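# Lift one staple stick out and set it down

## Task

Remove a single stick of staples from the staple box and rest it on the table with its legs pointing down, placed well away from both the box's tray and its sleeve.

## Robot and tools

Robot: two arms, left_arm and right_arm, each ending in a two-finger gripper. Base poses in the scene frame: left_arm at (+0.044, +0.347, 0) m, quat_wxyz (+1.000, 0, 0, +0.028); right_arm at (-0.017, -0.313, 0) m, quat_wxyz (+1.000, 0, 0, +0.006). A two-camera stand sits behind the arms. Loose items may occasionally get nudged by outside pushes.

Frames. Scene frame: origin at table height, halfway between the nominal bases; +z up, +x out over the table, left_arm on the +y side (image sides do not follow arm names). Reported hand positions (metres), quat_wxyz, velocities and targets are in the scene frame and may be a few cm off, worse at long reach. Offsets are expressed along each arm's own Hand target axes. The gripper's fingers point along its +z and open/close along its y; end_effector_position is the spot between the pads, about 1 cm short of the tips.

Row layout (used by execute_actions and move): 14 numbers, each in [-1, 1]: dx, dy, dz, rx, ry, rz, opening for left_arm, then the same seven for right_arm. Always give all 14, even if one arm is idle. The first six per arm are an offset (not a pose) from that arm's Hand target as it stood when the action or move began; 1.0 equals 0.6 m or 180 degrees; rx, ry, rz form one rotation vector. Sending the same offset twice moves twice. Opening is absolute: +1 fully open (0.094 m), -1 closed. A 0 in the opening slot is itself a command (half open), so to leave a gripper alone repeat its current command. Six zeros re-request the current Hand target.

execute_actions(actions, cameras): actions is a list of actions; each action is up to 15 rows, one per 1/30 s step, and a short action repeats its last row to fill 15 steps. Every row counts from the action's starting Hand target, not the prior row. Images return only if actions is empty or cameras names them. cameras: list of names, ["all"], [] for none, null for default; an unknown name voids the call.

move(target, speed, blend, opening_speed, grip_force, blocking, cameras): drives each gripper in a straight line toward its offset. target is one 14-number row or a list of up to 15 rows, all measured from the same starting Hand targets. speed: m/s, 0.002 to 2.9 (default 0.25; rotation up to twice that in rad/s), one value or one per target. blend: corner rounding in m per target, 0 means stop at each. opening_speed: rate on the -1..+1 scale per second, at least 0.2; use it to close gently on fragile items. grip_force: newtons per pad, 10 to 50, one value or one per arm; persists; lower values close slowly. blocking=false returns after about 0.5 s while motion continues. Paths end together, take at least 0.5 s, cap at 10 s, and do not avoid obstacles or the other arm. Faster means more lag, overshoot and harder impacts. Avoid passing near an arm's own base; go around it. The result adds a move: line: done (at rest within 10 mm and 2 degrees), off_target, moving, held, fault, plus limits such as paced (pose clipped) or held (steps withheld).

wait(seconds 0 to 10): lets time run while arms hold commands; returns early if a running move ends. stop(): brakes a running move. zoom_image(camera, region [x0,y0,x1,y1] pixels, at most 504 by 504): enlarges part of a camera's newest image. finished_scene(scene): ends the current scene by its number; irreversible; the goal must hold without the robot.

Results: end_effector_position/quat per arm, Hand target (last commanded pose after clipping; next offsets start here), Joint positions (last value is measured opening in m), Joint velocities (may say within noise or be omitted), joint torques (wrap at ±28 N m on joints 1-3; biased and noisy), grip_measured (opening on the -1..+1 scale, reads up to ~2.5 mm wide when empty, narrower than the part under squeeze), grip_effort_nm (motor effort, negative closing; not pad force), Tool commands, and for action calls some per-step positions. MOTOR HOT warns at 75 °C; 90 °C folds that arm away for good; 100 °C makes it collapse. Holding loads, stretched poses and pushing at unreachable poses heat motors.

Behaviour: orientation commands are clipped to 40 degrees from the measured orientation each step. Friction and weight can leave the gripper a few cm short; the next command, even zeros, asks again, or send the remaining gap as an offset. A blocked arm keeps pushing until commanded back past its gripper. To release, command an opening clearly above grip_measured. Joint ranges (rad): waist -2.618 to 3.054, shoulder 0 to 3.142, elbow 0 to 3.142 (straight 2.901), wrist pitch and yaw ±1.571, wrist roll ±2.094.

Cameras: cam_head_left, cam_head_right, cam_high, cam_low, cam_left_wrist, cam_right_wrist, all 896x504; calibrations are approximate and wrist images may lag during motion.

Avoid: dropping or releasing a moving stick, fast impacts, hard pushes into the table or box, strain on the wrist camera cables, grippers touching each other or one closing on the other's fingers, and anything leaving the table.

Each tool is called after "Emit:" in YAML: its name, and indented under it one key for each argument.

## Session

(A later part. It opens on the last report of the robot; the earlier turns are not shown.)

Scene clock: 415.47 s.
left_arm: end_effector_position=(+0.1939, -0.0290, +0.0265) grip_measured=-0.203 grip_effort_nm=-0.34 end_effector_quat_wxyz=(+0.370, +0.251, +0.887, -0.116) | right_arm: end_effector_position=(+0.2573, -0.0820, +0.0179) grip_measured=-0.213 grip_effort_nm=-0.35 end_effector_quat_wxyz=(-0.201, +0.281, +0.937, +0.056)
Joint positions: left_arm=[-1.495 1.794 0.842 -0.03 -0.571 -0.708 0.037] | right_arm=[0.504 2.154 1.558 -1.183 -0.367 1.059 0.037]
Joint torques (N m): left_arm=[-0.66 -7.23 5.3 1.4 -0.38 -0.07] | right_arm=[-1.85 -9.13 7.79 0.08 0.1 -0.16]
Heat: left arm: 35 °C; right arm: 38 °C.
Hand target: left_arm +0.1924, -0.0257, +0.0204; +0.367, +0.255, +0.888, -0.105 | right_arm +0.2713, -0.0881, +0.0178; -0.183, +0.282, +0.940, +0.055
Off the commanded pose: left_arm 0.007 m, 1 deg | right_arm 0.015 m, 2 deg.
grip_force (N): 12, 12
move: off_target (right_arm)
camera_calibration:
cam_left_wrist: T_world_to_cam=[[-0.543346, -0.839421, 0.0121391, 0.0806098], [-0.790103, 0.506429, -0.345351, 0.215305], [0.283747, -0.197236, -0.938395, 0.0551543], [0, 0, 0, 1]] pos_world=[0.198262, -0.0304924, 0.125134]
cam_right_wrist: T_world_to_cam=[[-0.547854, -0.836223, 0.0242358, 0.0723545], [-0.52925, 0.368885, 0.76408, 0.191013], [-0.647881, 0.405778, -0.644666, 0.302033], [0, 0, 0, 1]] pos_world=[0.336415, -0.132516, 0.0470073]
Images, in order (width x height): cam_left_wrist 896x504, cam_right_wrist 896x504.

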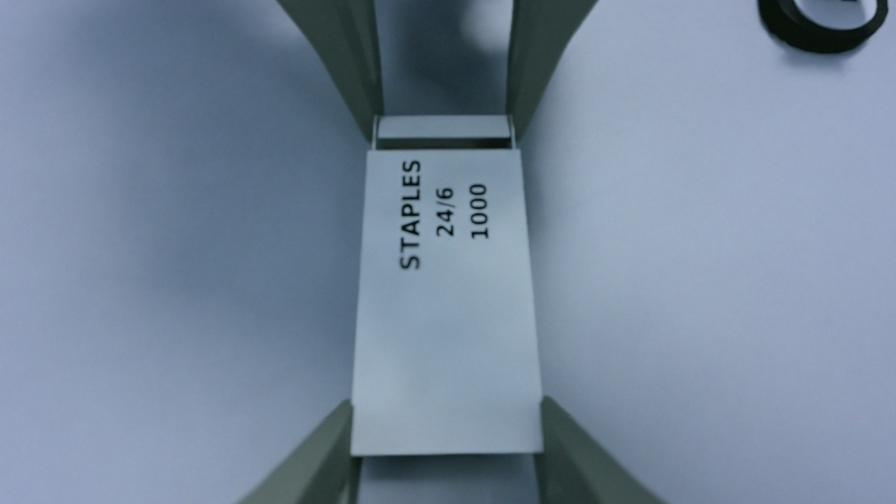

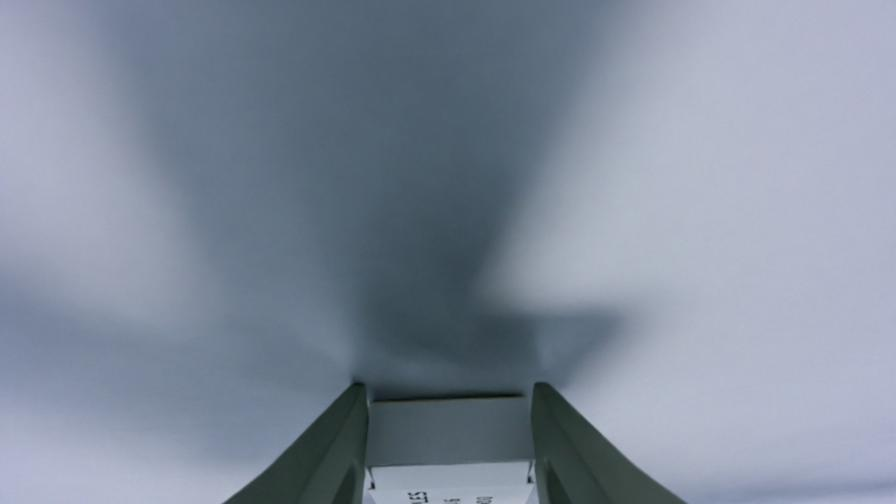

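Emit:
move:
  target: [0, 0, 0, 0, 0, 0, -0.26, -0.0309, 0.0, -0.0125, 0, 0, 0, -0.30]
  speed: 0.025
  cameras: ["cam_left_wrist","cam_right_wrist"]

Scene clock: 434.00 s.
left_arm: end_effector_position=(+0.1964, -0.0338, +0.0315) grip_measured=-0.203 grip_effort_nm=-0.34 end_effector_quat_wxyz=(+0.380, +0.244, +0.883, -0.126) | right_arm: end_effector_position=(+0.2613, -0.0876, +0.0217) grip_measured=-0.213 grip_effort_nm=-0.35 end_effector_quat_wxyz=(-0.224, +0.279, +0.932, +0.055)
Joint positions: left_arm=[-1.495 1.794 0.842 0.002 -0.584 -0.708 0.037] | right_arm=[0.473 2.192 1.617 -1.255 -0.391 1.015 0.037]
Joint torques (N m): left_arm=[-0.59 -7.65 5.5 1.07 -0.22 -0.04] | right_arm=[-3.19 -9.42 8.32 0.32 0.41 -0.15]
Heat: left arm: 36 °C; right arm: 35 °C.
Hand target: left_arm +0.1925, -0.0257, +0.0205; +0.367, +0.255, +0.888, -0.105 | right_arm +0.2881, -0.0991, +0.0178; -0.183, +0.282, +0.940, +0.055
Off the commanded pose: left_arm 0.014 m, 3 deg | right_arm 0.029 m, 5 deg.
grip_force (N): 12, 12
move: off_target (left_arm, right_arm)
camera_calibration:
cam_left_wrist: T_world_to_cam=[[-0.537806, -0.84253, 0.0301282, 0.0760786], [-0.788475, 0.490008, -0.371752, 0.221525], [0.298449, -0.223686, -0.927843, 0.0540741], [0, 0, 0, 1]] pos_world=[0.199444, -0.0323549, 0.130233]
cam_right_wrist: T_world_to_cam=[[-0.543416, -0.838562, 0.0388977, 0.0680469], [-0.494847, 0.357418, 0.792072, 0.181706], [-0.678104, 0.411176, -0.609187, 0.31697], [0, 0, 0, 1]] pos_world=[0.341833, -0.138214, 0.0465231]
Images, in order (width x height): cam_left_wrist 896x504, cam_right_wrist 896x504.

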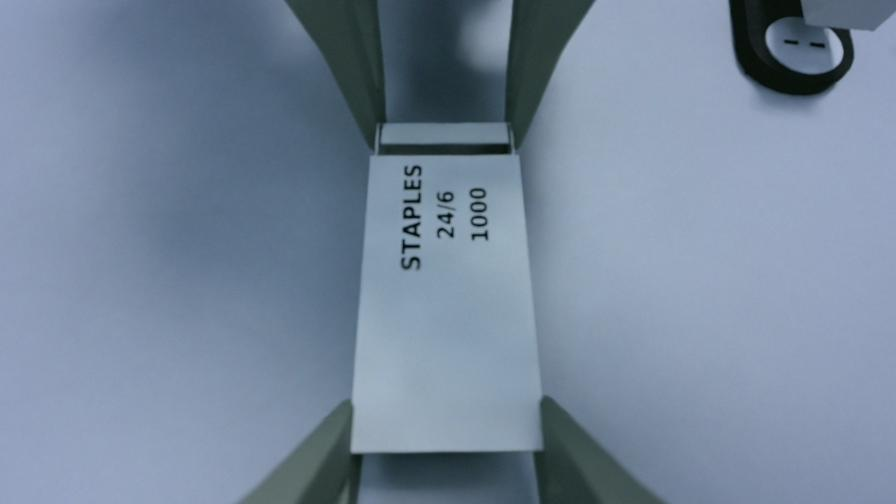

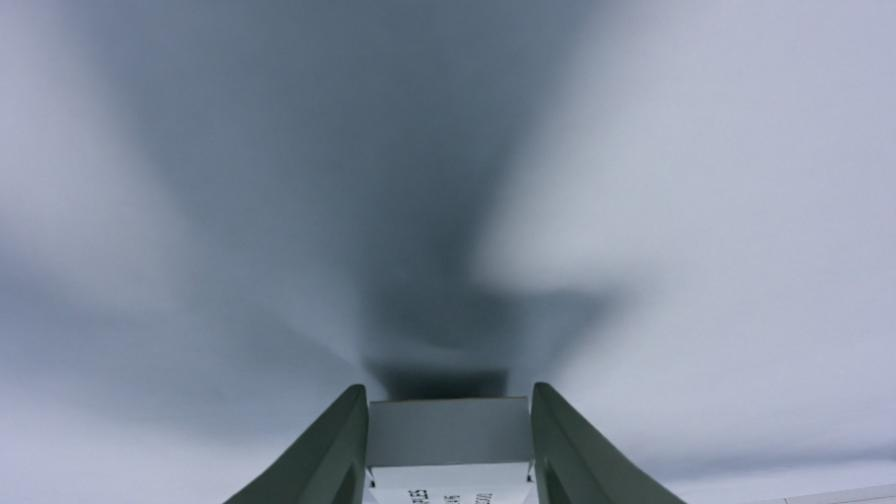

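Emit:
wait:
  seconds: 0.1
  cameras: ["cam_low", "cam_head_right"]

Emit:
zoom_image:
  camera: "cam_low"
  region: [480, 235, 550, 265]

Emit:
zoom_image:
  camera: "cam_head_right"
  region: [380, 200, 560, 301]

Scene clock: 449.50 s.
left_arm: end_effector_position=(+0.1964, -0.0338, +0.0315) grip_measured=-0.203 grip_effort_nm=-0.34 end_effector_quat_wxyz=(+0.380, +0.244, +0.883, -0.126) | right_arm: end_effector_position=(+0.2612, -0.0877, +0.0217) grip_measured=-0.213 grip_effort_nm=-0.35 end_effector_quat_wxyz=(-0.224, +0.279, +0.932, +0.055)
Joint positions: left_arm=[-1.495 1.794 0.842 0.002 -0.584 -0.708 0.037] | right_arm=[0.473 2.192 1.617 -1.256 -0.391 1.015 0.037]
Joint torques (N m): left_arm=[-0.5 -7.6 5.31 1.14 -0.25 0] | right_arm=[-3.12 -9.4 8.34 0.34 0.41 -0.13]
Heat: left arm: 37 °C; right arm: 34 °C.
Hand target: left_arm +0.1925, -0.0257, +0.0205; +0.367, +0.255, +0.888, -0.105 | right_arm +0.2880, -0.0991, +0.0178; -0.183, +0.282, +0.940, +0.055
Tool commands: left_gripper/opening=-0.26 right_gripper/opening=-0.3
Off the commanded pose: left_arm 0.014 m, 3 deg | right_arm 0.029 m, 5 deg.
grip_force (N): 12, 12
wait: 0.10 s; at rest from the start
Images, in order (width x height): cam_head_right 896x504, cam_low 896x504.

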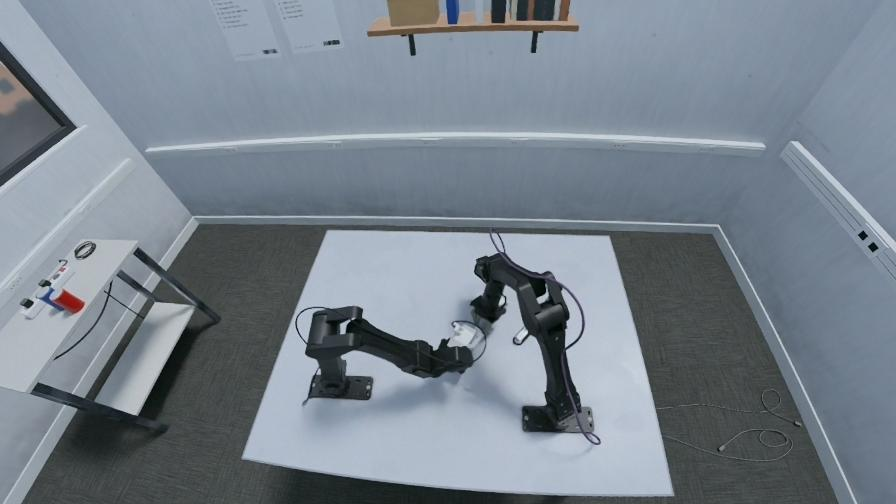

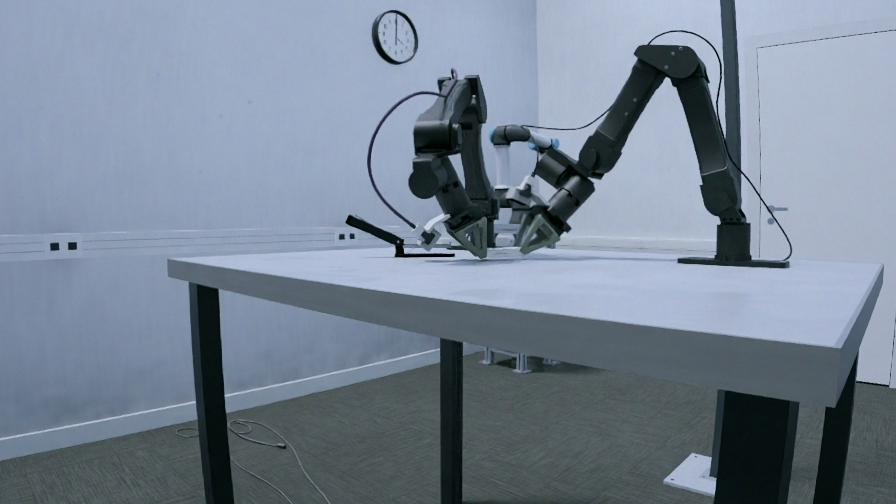

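Scaled by 7.200 from the camera's 896x504 image, which has a finer 1280x720 frame.

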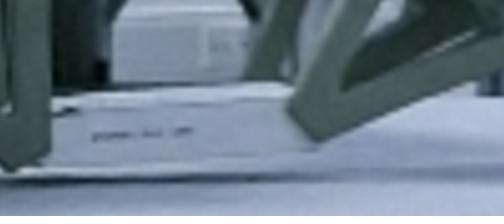

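Scaled by 2.800 from the camera's 896x504 image, which has a finer 1280x720 frame.

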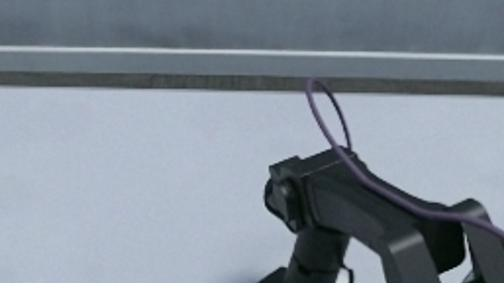

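Emit:
move:
  target: [0, 0, 0, 0, 0, 0, -0.26, 0, 0, 0, 0, -0.045, 0, -0.30]
  speed: 0.06
  cameras: ["cam_left_wrist","cam_low"]

Emit:
zoom_image:
  camera: "cam_low"
  region: [470, 235, 540, 265]

Scene clock: 472.43 s.
left_arm: end_effector_position=(+0.1964, -0.0338, +0.0315) grip_measured=-0.203 grip_effort_nm=-0.34 end_effector_quat_wxyz=(+0.380, +0.244, +0.883, -0.126) | right_arm: end_effector_position=(+0.2610, -0.0870, +0.0177) grip_measured=-0.213 grip_effort_nm=-0.35 end_effector_quat_wxyz=(-0.191, +0.284, +0.939, +0.039)
Joint positions: left_arm=[-1.495 1.794 0.842 0.002 -0.584 -0.708 0.037] | right_arm=[0.505 2.163 1.58 -1.204 -0.33 1.067 0.037]
Joint torques (N m): left_arm=[-0.53 -7.56 5.27 1.12 -0.28 -0.03] | right_arm=[-1.07 -12.86 5.09 0.82 0.87 0.09]
Heat: left arm: 37 °C; right arm: 34 °C.
Hand target: left_arm +0.1925, -0.0257, +0.0205; +0.367, +0.255, +0.888, -0.105 | right_arm +0.2881, -0.0991, +0.0178; -0.116, +0.285, +0.951, +0.035
Off the commanded pose: left_arm 0.014 m, 3 deg | right_arm 0.030 m, 9 deg.
grip_force (N): 12, 12
move: off_target (left_arm, right_arm)
camera_calibration:
cam_left_wrist: T_world_to_cam=[[-0.537806, -0.84253, 0.0301282, 0.0760786], [-0.788475, 0.490008, -0.371752, 0.221525], [0.298449, -0.223686, -0.927843, 0.0540741], [0, 0, 0, 1]] pos_world=[0.199444, -0.0323549, 0.130233]
Images, in order (width x height): cam_low 896x504, cam_left_wrist 896x504.

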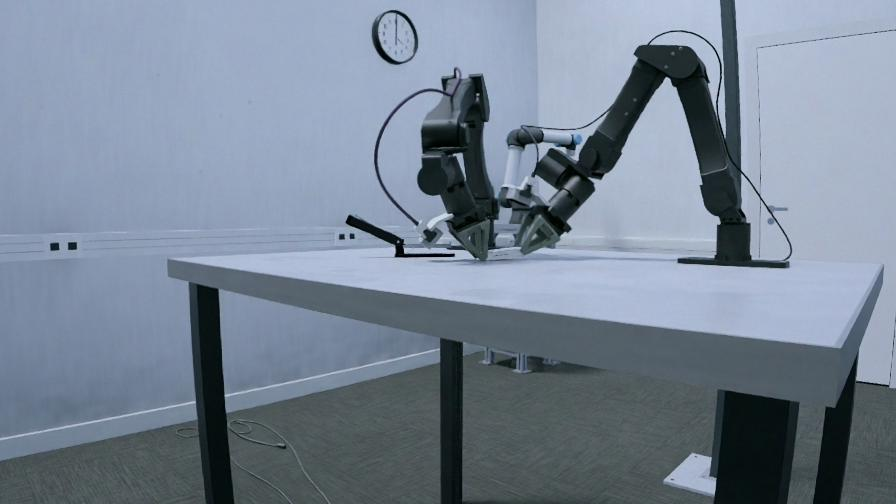

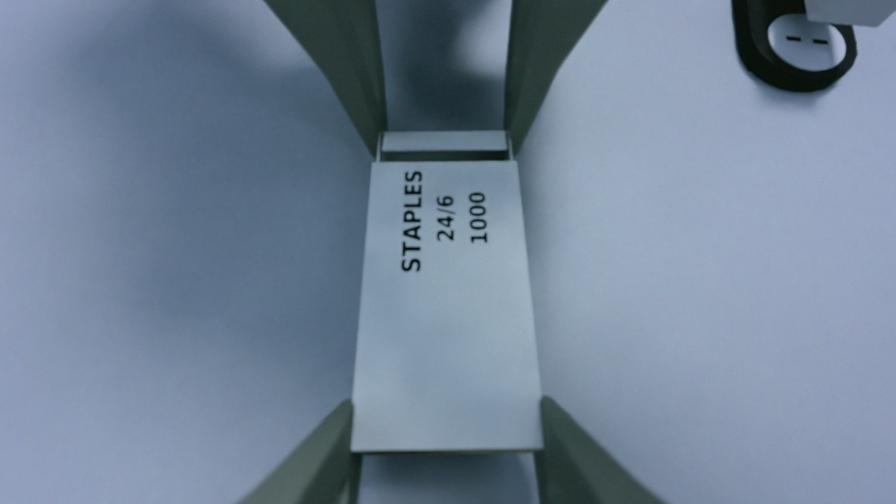

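Scaled by 7.200 from the camera's 896x504 image, which has a finer 1280x720 frame.

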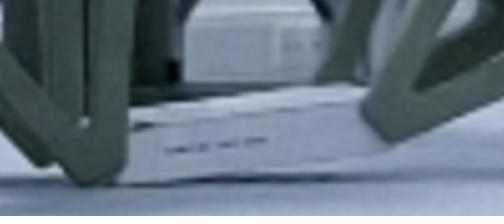

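Emit:
move:
  target: [0, 0, 0, 0, 0, 0, -0.26, 0.0448, -0.0073, 0.0133, 0, 0.045, 0, -0.30]
  speed: 0.05

Emit:
move:
  target: [0.0094, 0, 0.0094, 0, 0, 0, -0.26, 0, 0, 0, 0, 0, 0, -0.05]
  speed: 0.04
  opening_speed: 0.4
  cameras: ["cam_left_wrist","cam_right_wrist","cam_low"]

Emit:
zoom_image:
  camera: "cam_low"
  region: [480, 235, 550, 265]

Scene clock: 518.30 s.
left_arm: end_effector_position=(+0.1959, -0.0336, +0.0310) grip_measured=-0.203 grip_effort_nm=-0.34 end_effector_quat_wxyz=(+0.379, +0.246, +0.883, -0.125) | right_arm: end_effector_position=(+0.2572, -0.0845, +0.0172) grip_measured=-0.213 grip_effort_nm=-0.35 end_effector_quat_wxyz=(-0.199, +0.283, +0.937, +0.050)
Joint positions: left_arm=[-1.495 1.794 0.842 0 -0.581 -0.704 0.037] | right_arm=[0.503 2.153 1.557 -1.187 -0.356 1.064 0.037]
Joint torques (N m): left_arm=[-0.53 -7.62 5.35 1.12 -0.27 -0.1] | right_arm=[-0.51 -11.14 4.05 0.41 -0.02 -0.06]
Heat: left arm: 38 °C; right arm: 41 °C.
Hand target: left_arm +0.1925, -0.0257, +0.0205; +0.367, +0.254, +0.888, -0.105 | right_arm +0.2622, -0.0874, +0.0165; -0.183, +0.282, +0.940, +0.055
Off the commanded pose: left_arm 0.014 m, 3 deg | right_arm 0.006 m, 2 deg.
grip_force (N): 12, 12
move: off_target (left_arm)

Scene clock: 519.13 s.
left_arm: end_effector_position=(+0.1958, -0.0337, +0.0309) grip_measured=-0.203 grip_effort_nm=-0.34 end_effector_quat_wxyz=(+0.379, +0.245, +0.884, -0.126) | right_arm: end_effector_position=(+0.2554, -0.0860, +0.0173) grip_measured=-0.053 grip_effort_nm=0.15 end_effector_quat_wxyz=(-0.203, +0.284, +0.936, +0.048)
Joint positions: left_arm=[-1.495 1.794 0.842 0 -0.58 -0.706 0.037] | right_arm=[0.501 2.153 1.553 -1.193 -0.359 1.06 0.044]
Joint torques (N m): left_arm=[-0.38 -5.89 4.26 1.48 -0.31 -0.09] | right_arm=[-0.24 -11.03 4.37 0.45 0 -0.02]
Heat: left arm: 38 °C; right arm: 40 °C.
Hand target: left_arm +0.1925, -0.0257, +0.0125; +0.367, +0.254, +0.888, -0.105 | right_arm +0.2623, -0.0873, +0.0165; -0.183, +0.282, +0.940, +0.055
Off the commanded pose: left_arm 0.020 m, 3 deg | right_arm 0.007 m, 2 deg.
grip_force (N): 12, 12
move: off_target (left_arm)
camera_calibration:
cam_left_wrist: T_world_to_cam=[[-0.540469, -0.840856, 0.0292371, 0.0764129], [-0.787889, 0.493622, -0.368196, 0.220629], [0.295168, -0.222034, -0.929288, 0.0544856], [0, 0, 0, 1]] pos_world=[0.199047, -0.0325571, 0.129633]
cam_right_wrist: T_world_to_cam=[[-0.549283, -0.834668, 0.040219, 0.0681531], [-0.522185, 0.380422, 0.763283, 0.191097], [-0.652388, 0.398257, -0.644811, 0.302571], [0, 0, 0, 1]] pos_world=[0.334618, -0.136314, 0.0464988]
Images, in order (width x height): cam_low 896x504, cam_left_wrist 896x504, cam_right_wrist 896x504.

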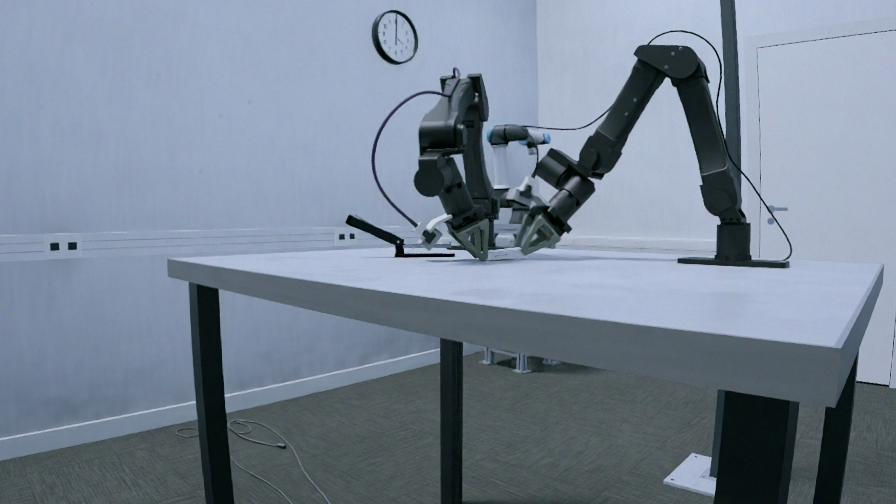

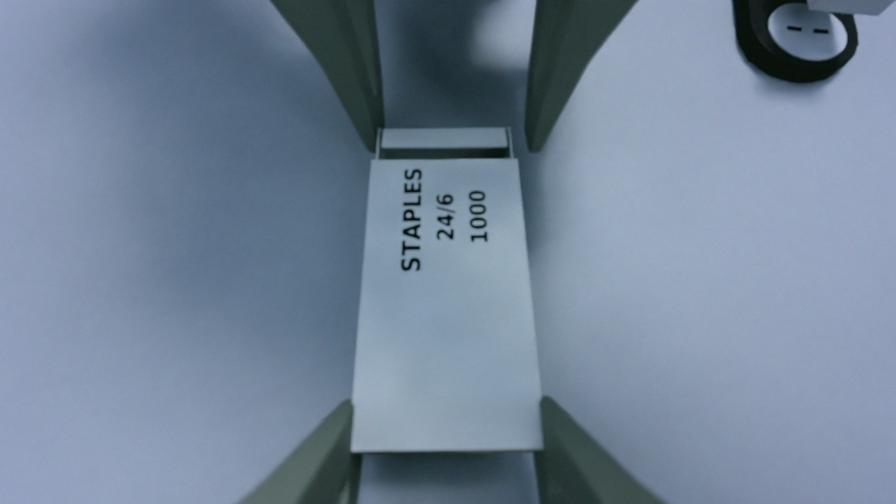

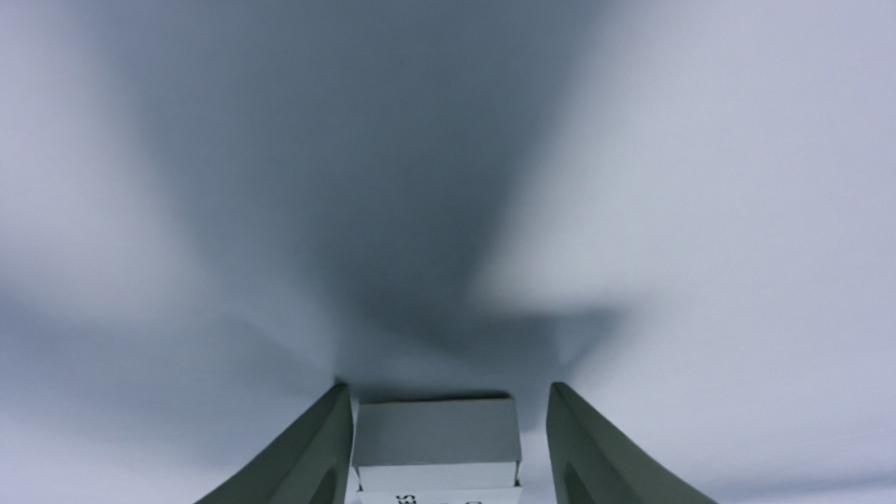

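Scaled by 7.200 from the camera's 896x504 image, which has a finer 1280x720 frame.

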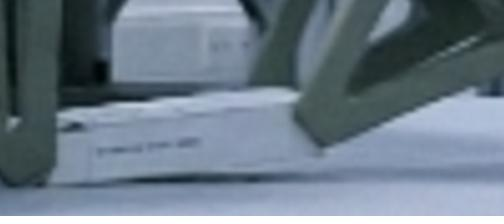

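Emit:
move:
  target: [0.0153, 0, -0.0035, 0, 0, 0, -0.26, 0, 0, 0, 0, 0, 0, -0.05]
  speed: 0.05
  cameras: ["cam_low"]

Emit:
zoom_image:
  camera: "cam_low"
  region: [480, 235, 550, 265]

Scene clock: 527.00 s.
left_arm: end_effector_position=(+0.1879, -0.0286, +0.0239) grip_measured=-0.203 grip_effort_nm=-0.34 end_effector_quat_wxyz=(+0.373, +0.249, +0.885, -0.123) | right_arm: end_effector_position=(+0.2554, -0.0860, +0.0173) grip_measured=-0.053 grip_effort_nm=0.15 end_effector_quat_wxyz=(-0.203, +0.284, +0.936, +0.048)
Joint positions: left_arm=[-1.513 1.794 0.819 0 -0.581 -0.725 0.037] | right_arm=[0.501 2.153 1.553 -1.193 -0.359 1.06 0.044]
Joint torques (N m): left_arm=[-0.77 -5.7 3.82 1.65 -0.38 -0.09] | right_arm=[-0.27 -11.03 4.36 0.46 0.01 -0.02]
Heat: left arm: 37 °C; right arm: 39 °C.
Hand target: left_arm +0.1858, -0.0215, +0.0076; +0.367, +0.254, +0.888, -0.105 | right_arm +0.2623, -0.0873, +0.0165; -0.183, +0.282, +0.940, +0.055
Off the commanded pose: left_arm 0.018 m, 2 deg | right_arm 0.007 m, 2 deg.
grip_force (N): 12, 12
move: off_target (left_arm)
Images, in order (width x height): cam_low 896x504.

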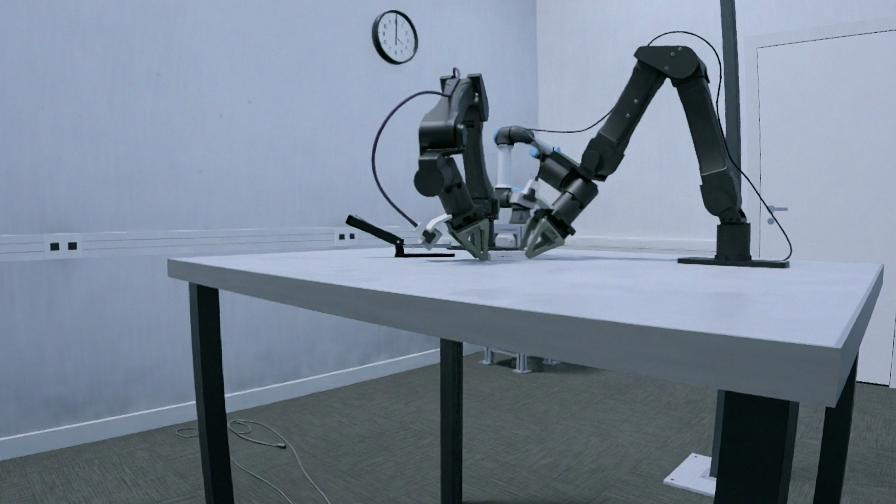

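Scaled by 7.200 from the camera's 896x504 image, which has a finer 1280x720 frame.

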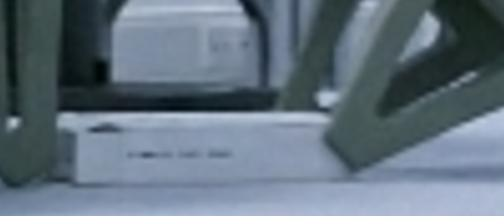

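Emit:
move:
  target: [0, 0, 0, 0, 0, 0, -0.26, 0, 0, 0, 0, 0, 0, -0.12]
  opening_speed: 0.5
  cameras: ["cam_right_wrist","cam_left_wrist"]

Emit:
zoom_image:
  camera: "cam_right_wrist"
  region: [300, 364, 600, 504]

Scene clock: 536.70 s.
left_arm: end_effector_position=(+0.1879, -0.0286, +0.0239) grip_measured=-0.203 grip_effort_nm=-0.34 end_effector_quat_wxyz=(+0.373, +0.249, +0.885, -0.123) | right_arm: end_effector_position=(+0.2559, -0.0853, +0.0173) grip_measured=-0.117 grip_effort_nm=-0.17 end_effector_quat_wxyz=(-0.202, +0.283, +0.936, +0.050)
Joint positions: left_arm=[-1.513 1.794 0.819 0 -0.581 -0.725 0.037] | right_arm=[0.501 2.153 1.553 -1.19 -0.362 1.06 0.041]
Joint torques (N m): left_arm=[-0.54 -5.81 3.97 1.61 -0.4 -0.11] | right_arm=[-0.29 -11.07 4.36 0.41 0.03 -0.04]
Heat: left arm: 36 °C; right arm: 38 °C.
Hand target: left_arm +0.1858, -0.0215, +0.0076; +0.367, +0.254, +0.888, -0.105 | right_arm +0.2622, -0.0873, +0.0165; -0.183, +0.282, +0.940, +0.055
Off the commanded pose: left_arm 0.018 m, 2 deg | right_arm 0.007 m, 2 deg.
grip_force (N): 12, 12
move: off_target (left_arm)
camera_calibration:
cam_left_wrist: T_world_to_cam=[[-0.544576, -0.83834, 0.0249451, 0.0776348], [-0.788709, 0.501767, -0.355201, 0.209453], [0.285263, -0.213108, -0.934457, 0.0536936], [0, 0, 0, 1]] pos_world=[0.192159, -0.0285698, 0.122636]
cam_right_wrist: T_world_to_cam=[[-0.549818, -0.834504, 0.0360909, 0.0693193], [-0.523489, 0.37793, 0.763628, 0.191212], [-0.650891, 0.400964, -0.644647, 0.302518], [0, 0, 0, 1]] pos_world=[0.335117, -0.135716, 0.0465007]
Images, in order (width x height): cam_left_wrist 896x504, cam_right_wrist 896x504.

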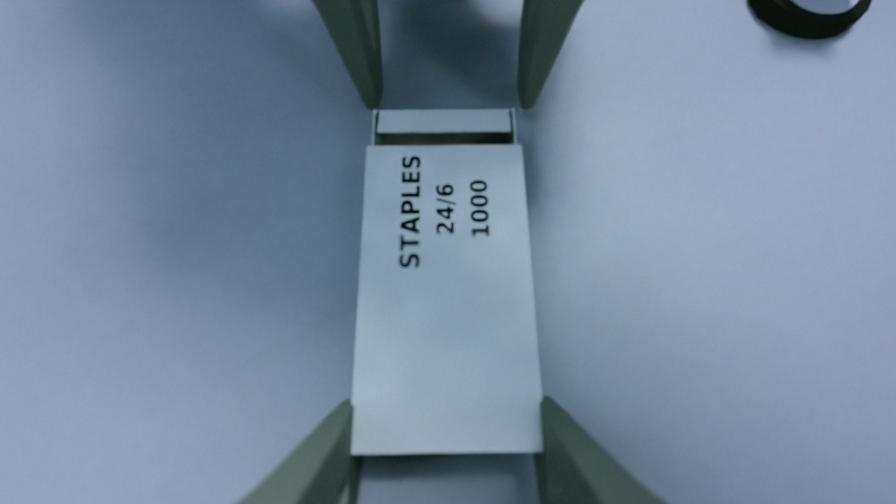

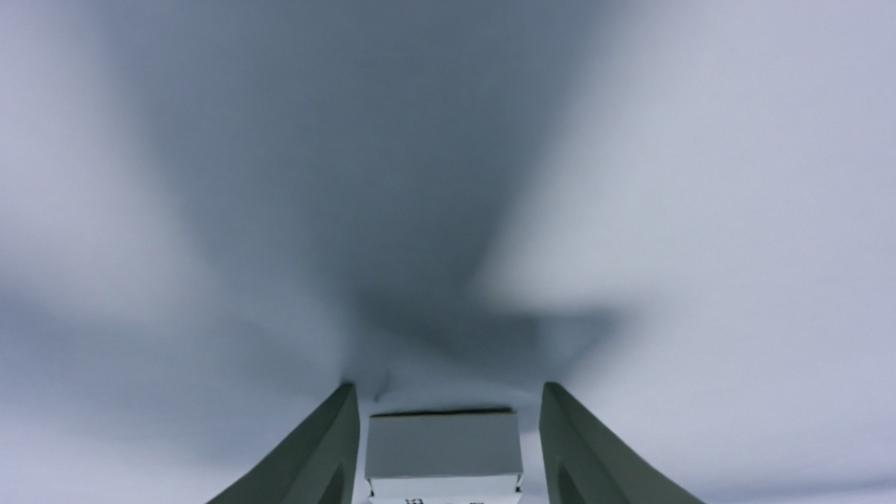

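Scaled by 1.680 from the camera's 896x504 image, which has a finer 1280x720 frame.

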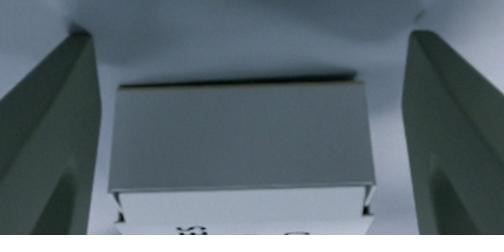

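Emit:
move:
  target:
    - [0, 0, 0, 0, 0, 0, -0.26, 0.008, 0.0075, -0.045, 0, 0, 0, -0.05]
    - [0, 0, 0, 0, 0, 0, -0.26, 0.0195, 0.0075, 0.0079, 0, 0, 0, -0.05]
  speed: 0.06
  cameras: ["cam_right_wrist"]

Emit:
zoom_image:
  camera: "cam_right_wrist"
  region: [300, 364, 600, 504]

Scene clock: 546.97 s.
left_arm: end_effector_position=(+0.1879, -0.0286, +0.0239) grip_measured=-0.203 grip_effort_nm=-0.34 end_effector_quat_wxyz=(+0.373, +0.249, +0.885, -0.123) | right_arm: end_effector_position=(+0.2523, -0.0813, +0.0180) grip_measured=-0.053 grip_effort_nm=0.13 end_effector_quat_wxyz=(-0.197, +0.284, +0.937, +0.047)
Joint positions: left_arm=[-1.513 1.794 0.819 0 -0.581 -0.725 0.037] | right_arm=[0.52 2.142 1.543 -1.179 -0.353 1.082 0.044]
Joint torques (N m): left_arm=[-0.62 -5.75 3.88 1.63 -0.39 -0.08] | right_arm=[1.21 -10.89 4.08 0.53 -0.11 0.07]
Heat: left arm: 36 °C; right arm: 38 °C.
Hand target: left_arm +0.1858, -0.0215, +0.0076; +0.367, +0.254, +0.888, -0.105 | right_arm +0.2542, -0.0767, +0.0166; -0.183, +0.282, +0.940, +0.055
Off the commanded pose: left_arm 0.018 m, 2 deg | right_arm 0.005 m, 2 deg.
grip_force (N): 12, 12
move: off_target (left_arm)
camera_calibration:
cam_right_wrist: T_world_to_cam=[[-0.549262, -0.834742, 0.0389519, 0.0704303], [-0.530988, 0.384625, 0.75506, 0.18989], [-0.645262, 0.394043, -0.654497, 0.297087], [0, 0, 0, 1]] pos_world=[0.331213, -0.13131, 0.0483207]
Images, in order (width x height): cam_right_wrist 896x504.

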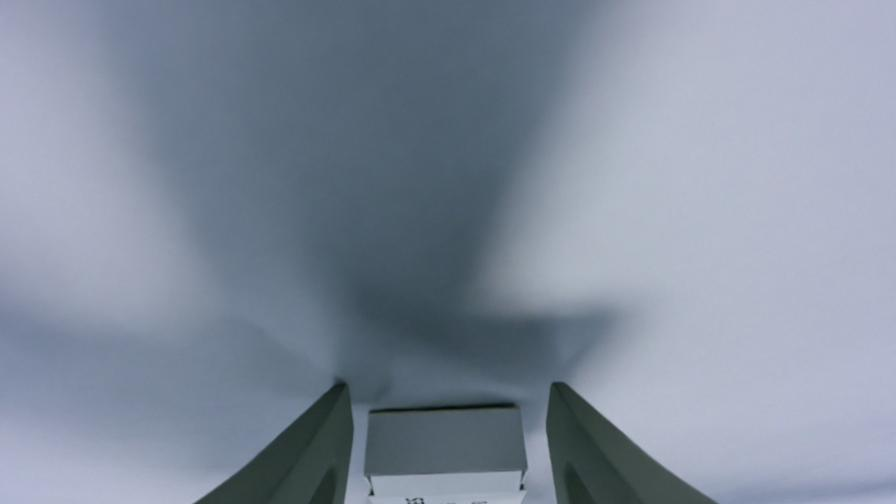

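Scaled by 1.680 from the camera's 896x504 image, which has a finer 1280x720 frame.

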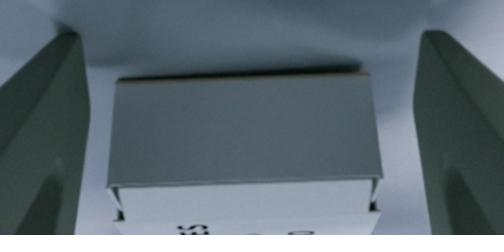

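Emit:
move:
  target:
    - [0, 0, 0, 0, 0, 0, -0.26, 0.006, 0.002, -0.035, 0, 0, 0, -0.05]
    - [0, 0, 0, 0, 0, 0, -0.26, 0.0066, 0.003, 0.0025, 0, 0, 0, -0.05]
  speed: 0.06
  cameras: ["cam_right_wrist"]

Emit:
zoom_image:
  camera: "cam_right_wrist"
  region: [300, 364, 600, 504]

Scene clock: 554.50 s.
left_arm: end_effector_position=(+0.1879, -0.0286, +0.0239) grip_measured=-0.203 grip_effort_nm=-0.34 end_effector_quat_wxyz=(+0.373, +0.249, +0.885, -0.123) | right_arm: end_effector_position=(+0.2507, -0.0761, +0.0177) grip_measured=-0.053 grip_effort_nm=0.13 end_effector_quat_wxyz=(-0.195, +0.283, +0.938, +0.049)
Joint positions: left_arm=[-1.513 1.794 0.819 0 -0.581 -0.725 0.037] | right_arm=[0.534 2.14 1.541 -1.168 -0.356 1.095 0.044]
Joint torques (N m): left_arm=[-0.62 -5.71 4.08 1.62 -0.36 -0.12] | right_arm=[1.07 -10.92 4.04 0.47 -0.09 0.1]
Heat: left arm: 36 °C; right arm: 37 °C.
Hand target: left_arm +0.1858, -0.0215, +0.0076; +0.367, +0.254, +0.888, -0.105 | right_arm +0.2516, -0.0729, +0.0166; -0.183, +0.282, +0.940, +0.055
Off the commanded pose: left_arm 0.018 m, 2 deg | right_arm 0.004 m, 1 deg.
grip_force (N): 12, 12
move: off_target (left_arm)
camera_calibration:
cam_right_wrist: T_world_to_cam=[[-0.548358, -0.835579, 0.0333508, 0.073704], [-0.53542, 0.381452, 0.753538, 0.188115], [-0.642362, 0.395352, -0.656558, 0.293254], [0, 0, 0, 1]] pos_world=[0.329512, -0.12611, 0.0483283]
Images, in order (width x height): cam_right_wrist 896x504.

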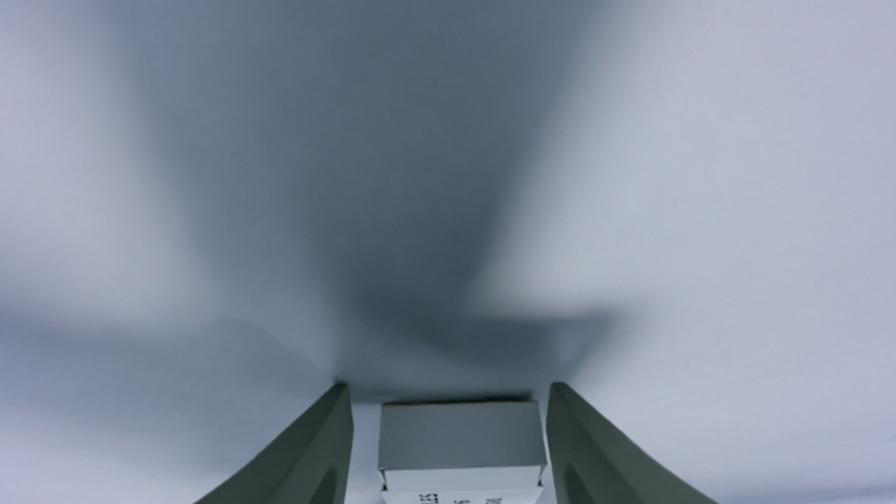

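Scaled by 1.680 from the camera's 896x504 image, which has a finer 1280x720 frame.

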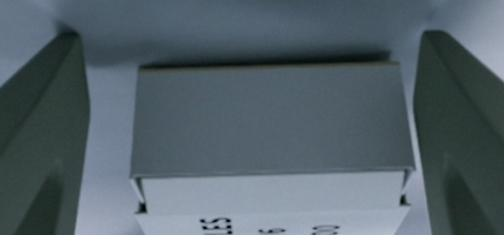

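Emit:
move:
  target: [0, 0, 0, 0, 0, 0, -0.26, 0, 0, 0, 0, 0, 0, -0.30]
  cameras: ["cam_right_wrist"]

Emit:
zoom_image:
  camera: "cam_right_wrist"
  region: [300, 364, 600, 504]

Scene clock: 558.87 s.
left_arm: end_effector_position=(+0.1895, -0.0268, +0.0241) grip_measured=-0.203 grip_effort_nm=-0.34 end_effector_quat_wxyz=(+0.376, +0.244, +0.886, -0.120) | right_arm: end_effector_position=(+0.2522, -0.0751, +0.0175) grip_measured=-0.217 grip_effort_nm=-0.31 end_effector_quat_wxyz=(-0.192, +0.282, +0.938, +0.052)
Joint positions: left_arm=[-1.513 1.794 0.817 0 -0.593 -0.733 0.037] | right_arm=[0.534 2.14 1.541 -1.161 -0.356 1.095 0.037]
Joint torques (N m): left_arm=[-0.72 -5.81 4.15 1.62 -0.26 -0.03] | right_arm=[1.1 -10.93 4.04 0.41 -0.1 0.11]
Heat: left arm: 36 °C; right arm: 38 °C.
Hand target: left_arm +0.1858, -0.0215, +0.0075; +0.367, +0.254, +0.888, -0.105 | right_arm +0.2517, -0.0729, +0.0167; -0.183, +0.282, +0.940, +0.055
Off the commanded pose: left_arm 0.018 m, 2 deg | right_arm 0.002 m, 1 deg.
grip_force (N): 12, 12
move: off_target (left_arm)
camera_calibration:
cam_right_wrist: T_world_to_cam=[[-0.548972, -0.835433, 0.0260957, 0.0756507], [-0.540159, 0.378424, 0.75168, 0.189701], [-0.637854, 0.398556, -0.659011, 0.292872], [0, 0, 0, 1]] pos_world=[0.330808, -0.125312, 0.0484377]
Images, in order (width x height): cam_right_wrist 896x504.

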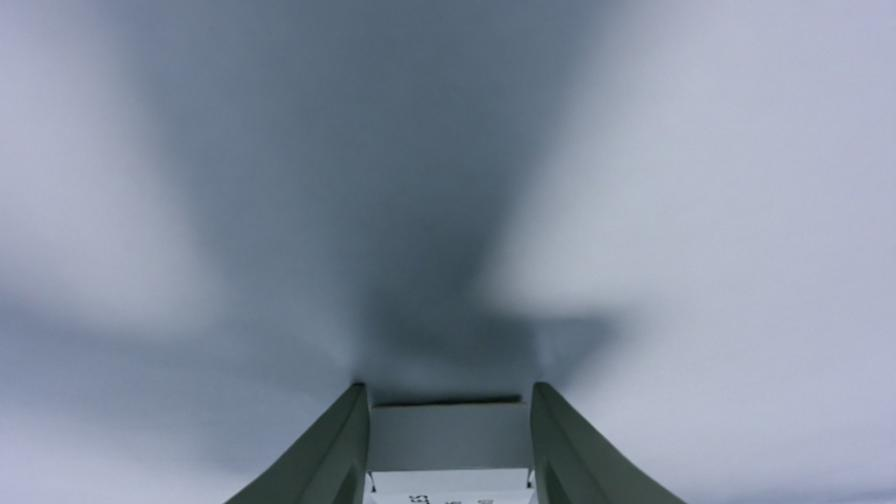

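Scaled by 1.680 from the camera's 896x504 image, which has a finer 1280x720 frame.

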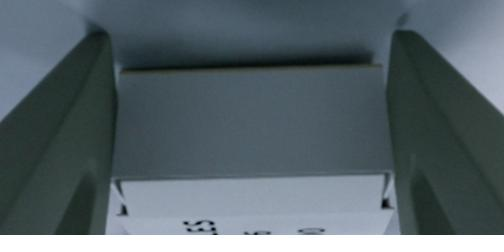

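Emit:
move:
  target: [0, 0, 0, 0, 0, 0, -0.26, -0.0708, 0, -0.025, 0, -0.02, 0, -0.30]
  speed: 0.03
  cameras: ["cam_right_wrist","cam_left_wrist","cam_low"]

Emit:
zoom_image:
  camera: "cam_low"
  region: [470, 235, 540, 265]

Scene clock: 571.20 s.
left_arm: end_effector_position=(+0.1896, -0.0267, +0.0241) grip_measured=-0.203 grip_effort_nm=-0.34 end_effector_quat_wxyz=(+0.377, +0.244, +0.886, -0.120) | right_arm: end_effector_position=(+0.2817, -0.0933, +0.0174) grip_measured=-0.297 grip_effort_nm=-0.17 end_effector_quat_wxyz=(-0.164, +0.283, +0.943, +0.055)
Joint positions: left_arm=[-1.513 1.794 0.817 0 -0.593 -0.733 0.037] | right_arm=[0.472 2.163 1.593 -1.165 -0.308 1.041 0.033]
Joint torques (N m): left_arm=[-0.76 -5.87 4.1 1.6 -0.25 -0.02] | right_arm=[-0.54 -8.72 7.38 0.14 0.11 -0.06]
Heat: left arm: 35 °C; right arm: 40 °C.
Hand target: left_arm +0.1858, -0.0215, +0.0075; +0.367, +0.254, +0.888, -0.105 | right_arm +0.2893, -0.0975, +0.0146; -0.154, +0.283, +0.946, +0.046
Off the commanded pose: left_arm 0.018 m, 2 deg | right_arm 0.009 m, 2 deg.
grip_force (N): 12, 12
move: off_target (left_arm)
camera_calibration:
cam_left_wrist: T_world_to_cam=[[-0.534097, -0.845134, 0.0221045, 0.0779883], [-0.792551, 0.491423, -0.361062, 0.210492], [0.294283, -0.210361, -0.93228, 0.0520832], [0, 0, 0, 1]] pos_world=[0.193152, -0.0265741, 0.122833]
cam_right_wrist: T_world_to_cam=[[-0.552045, -0.833799, 0.00514329, 0.0780203], [-0.580286, 0.388613, 0.715715, 0.225495], [-0.598761, 0.392122, -0.698374, 0.307899], [0, 0, 0, 1]] pos_world=[0.35828, -0.143311, 0.0532375]
Images, in order (width x height): cam_low 896x504, cam_left_wrist 896x504, cam_right_wrist 896x504.

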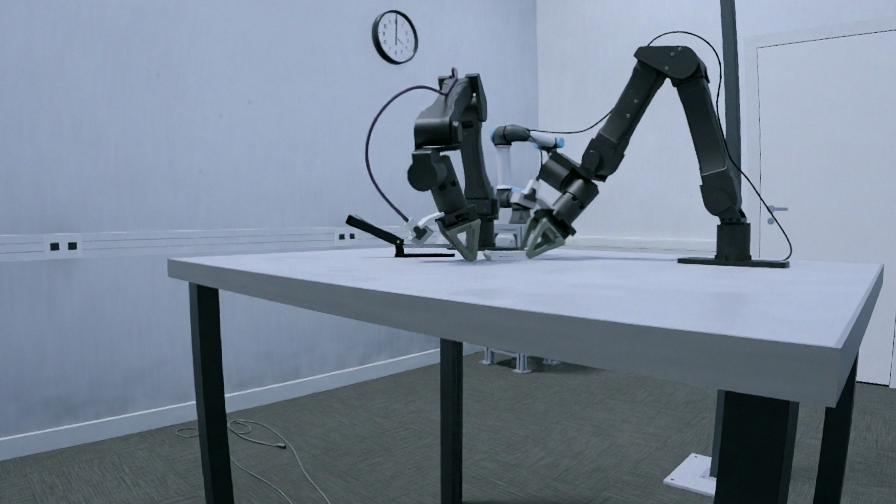

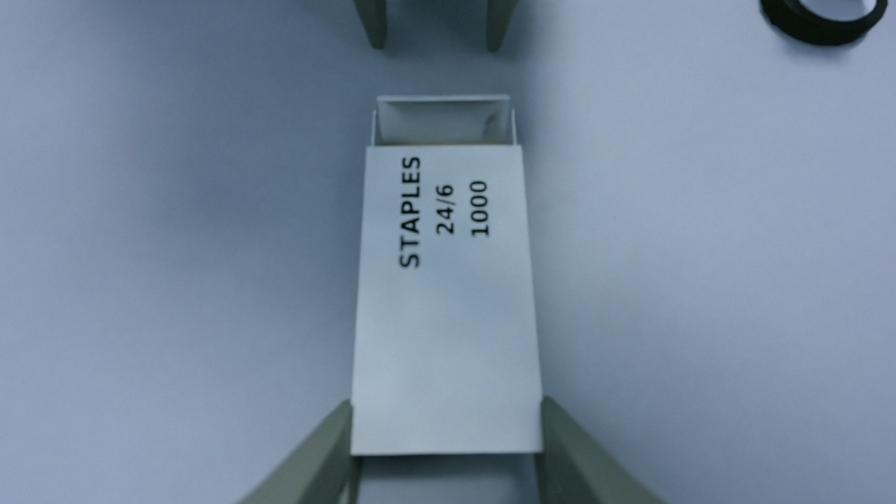

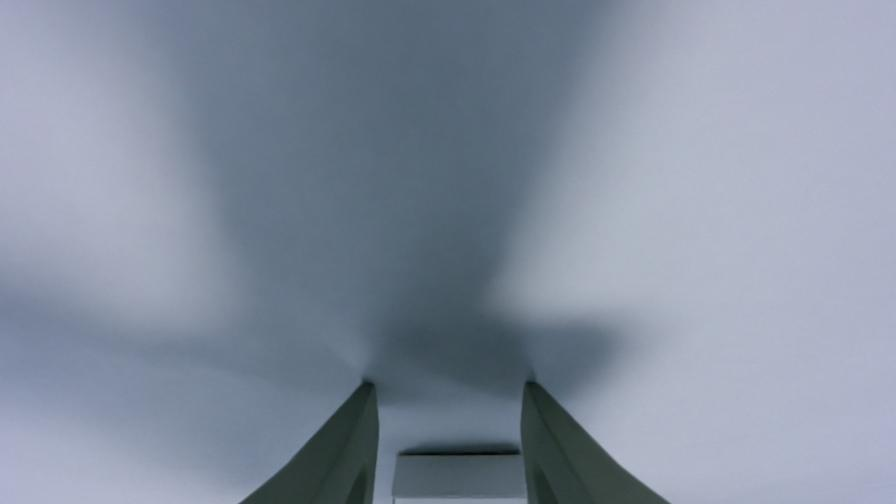

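Scaled by 7.200 from the camera's 896x504 image, which has a finer 1280x720 frame.

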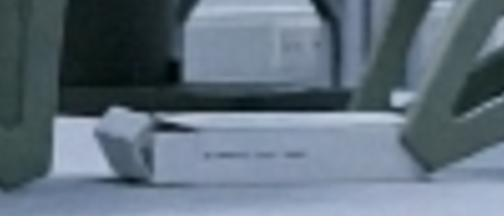

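Emit:
execute_actions:
  actions: []
  cameras: ["cam_left_wrist", "cam_right_wrist", "cam_low"]

Scene clock: 603.30 s.
left_arm: end_effector_position=(+0.1896, -0.0267, +0.0241) grip_measured=-0.203 grip_effort_nm=-0.34 end_effector_quat_wxyz=(+0.377, +0.244, +0.886, -0.120) | right_arm: end_effector_position=(+0.2817, -0.0933, +0.0174) grip_measured=-0.297 grip_effort_nm=-0.17 end_effector_quat_wxyz=(-0.164, +0.283, +0.944, +0.055)
Joint positions: left_arm=[-1.513 1.794 0.817 0 -0.593 -0.733 0.037] | right_arm=[0.472 2.163 1.593 -1.165 -0.308 1.04 0.033]
Joint velocities: within noise
Joint torques (N m): left_arm=[-0.53 -5.79 4.15 1.58 -0.3 0.02] | right_arm=[-0.54 -8.75 7.42 0.13 0.11 -0.06]
Heat: left arm: 35 °C; right arm: 38 °C.
Hand target: left_arm +0.1858, -0.0215, +0.0075; +0.367, +0.254, +0.888, -0.105 | right_arm +0.2893, -0.0975, +0.0146; -0.154, +0.283, +0.946, +0.046
Tool commands: left_gripper/opening=-0.26 right_gripper/opening=-0.3
Off the commanded pose: left_arm 0.018 m, 2 deg | right_arm 0.009 m, 2 deg.
grip_force (N): 12, 12
camera_calibration:
cam_left_wrist: T_world_to_cam=[[-0.534097, -0.845134, 0.0221045, 0.0779883], [-0.792551, 0.491423, -0.361062, 0.210492], [0.294283, -0.210361, -0.93228, 0.0520832], [0, 0, 0, 1]] pos_world=[0.193152, -0.0265741, 0.122833]
cam_right_wrist: T_world_to_cam=[[-0.551411, -0.83422, 0.00487758, 0.0778866], [-0.580688, 0.388014, 0.715714, 0.225572], [-0.598955, 0.39182, -0.698376, 0.307946], [0, 0, 0, 1]] pos_world=[0.35838, -0.14321, 0.0532377]
Images, in order (width x height): cam_low 896x504, cam_left_wrist 896x504, cam_right_wrist 896x504.

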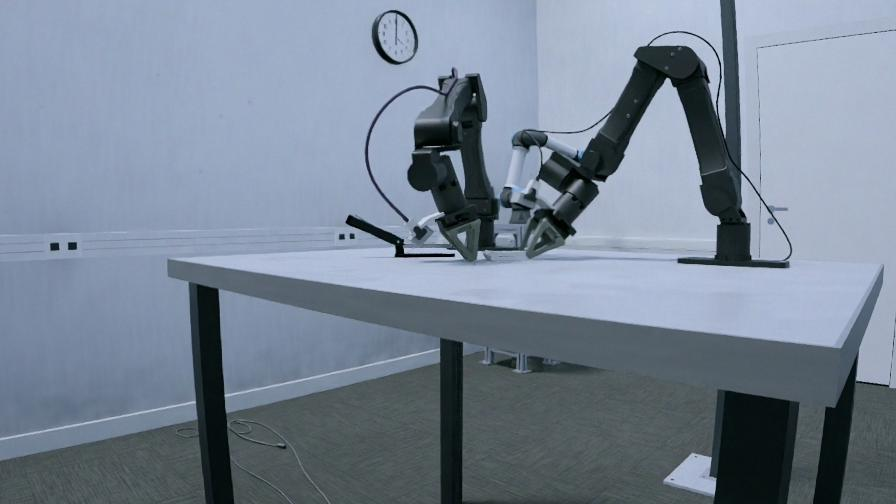

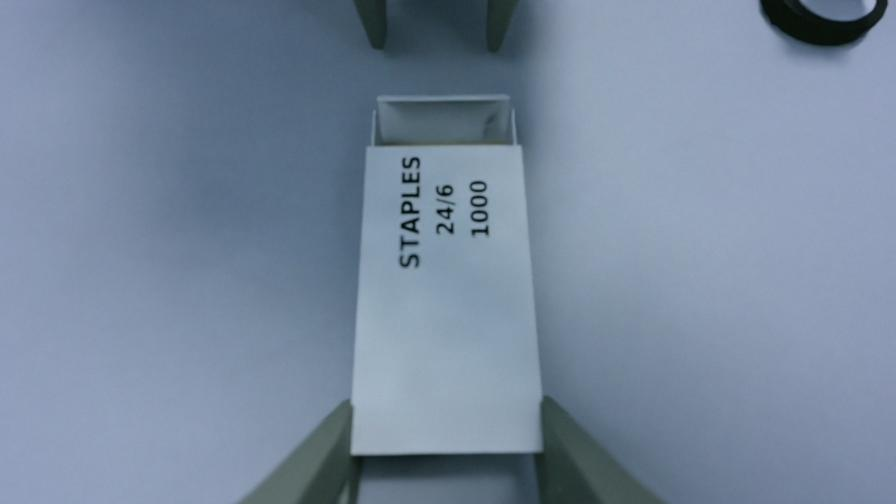

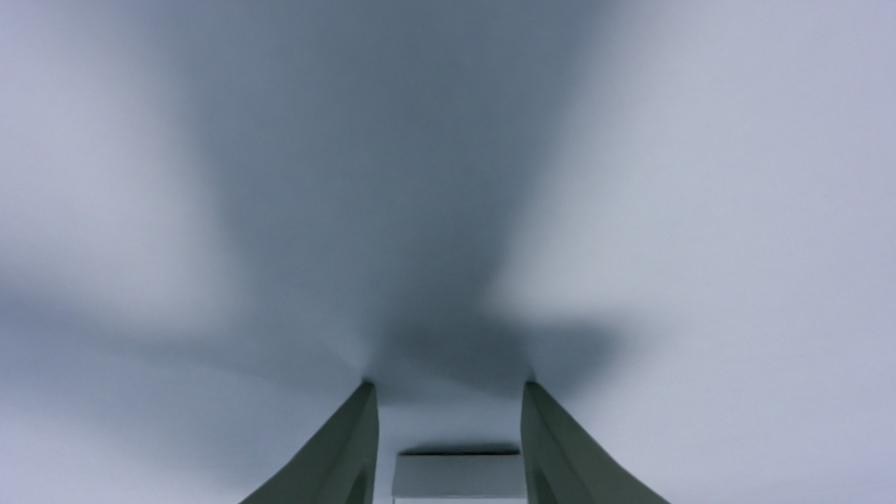

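Emit:
zoom_image:
  camera: "cam_left_wrist"
  region: [330, 60, 560, 190]

Emit:
zoom_image:
  camera: "cam_low"
  region: [440, 225, 570, 275]

Emit:
zoom_image:
  camera: "cam_right_wrist"
  region: [340, 360, 580, 504]

Scaled by 2.191 from the camera's 896x504 image, which has a finer 1280x720 frame.

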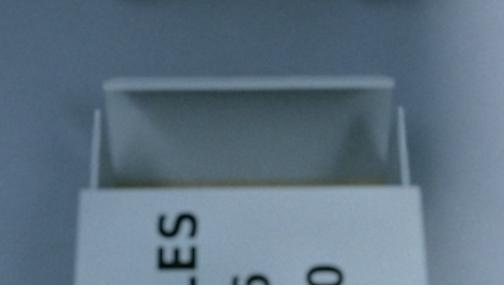

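Scaled by 3.877 from the camera's 896x504 image, which has a finer 1280x720 frame.

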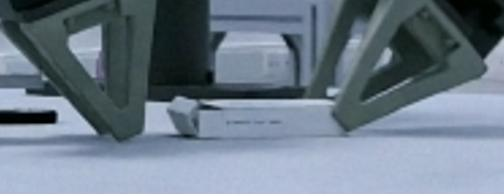

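Scaled by 2.100 from the camera's 896x504 image, which has a finer 1280x720 frame.

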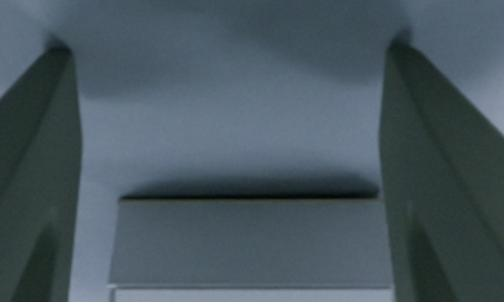

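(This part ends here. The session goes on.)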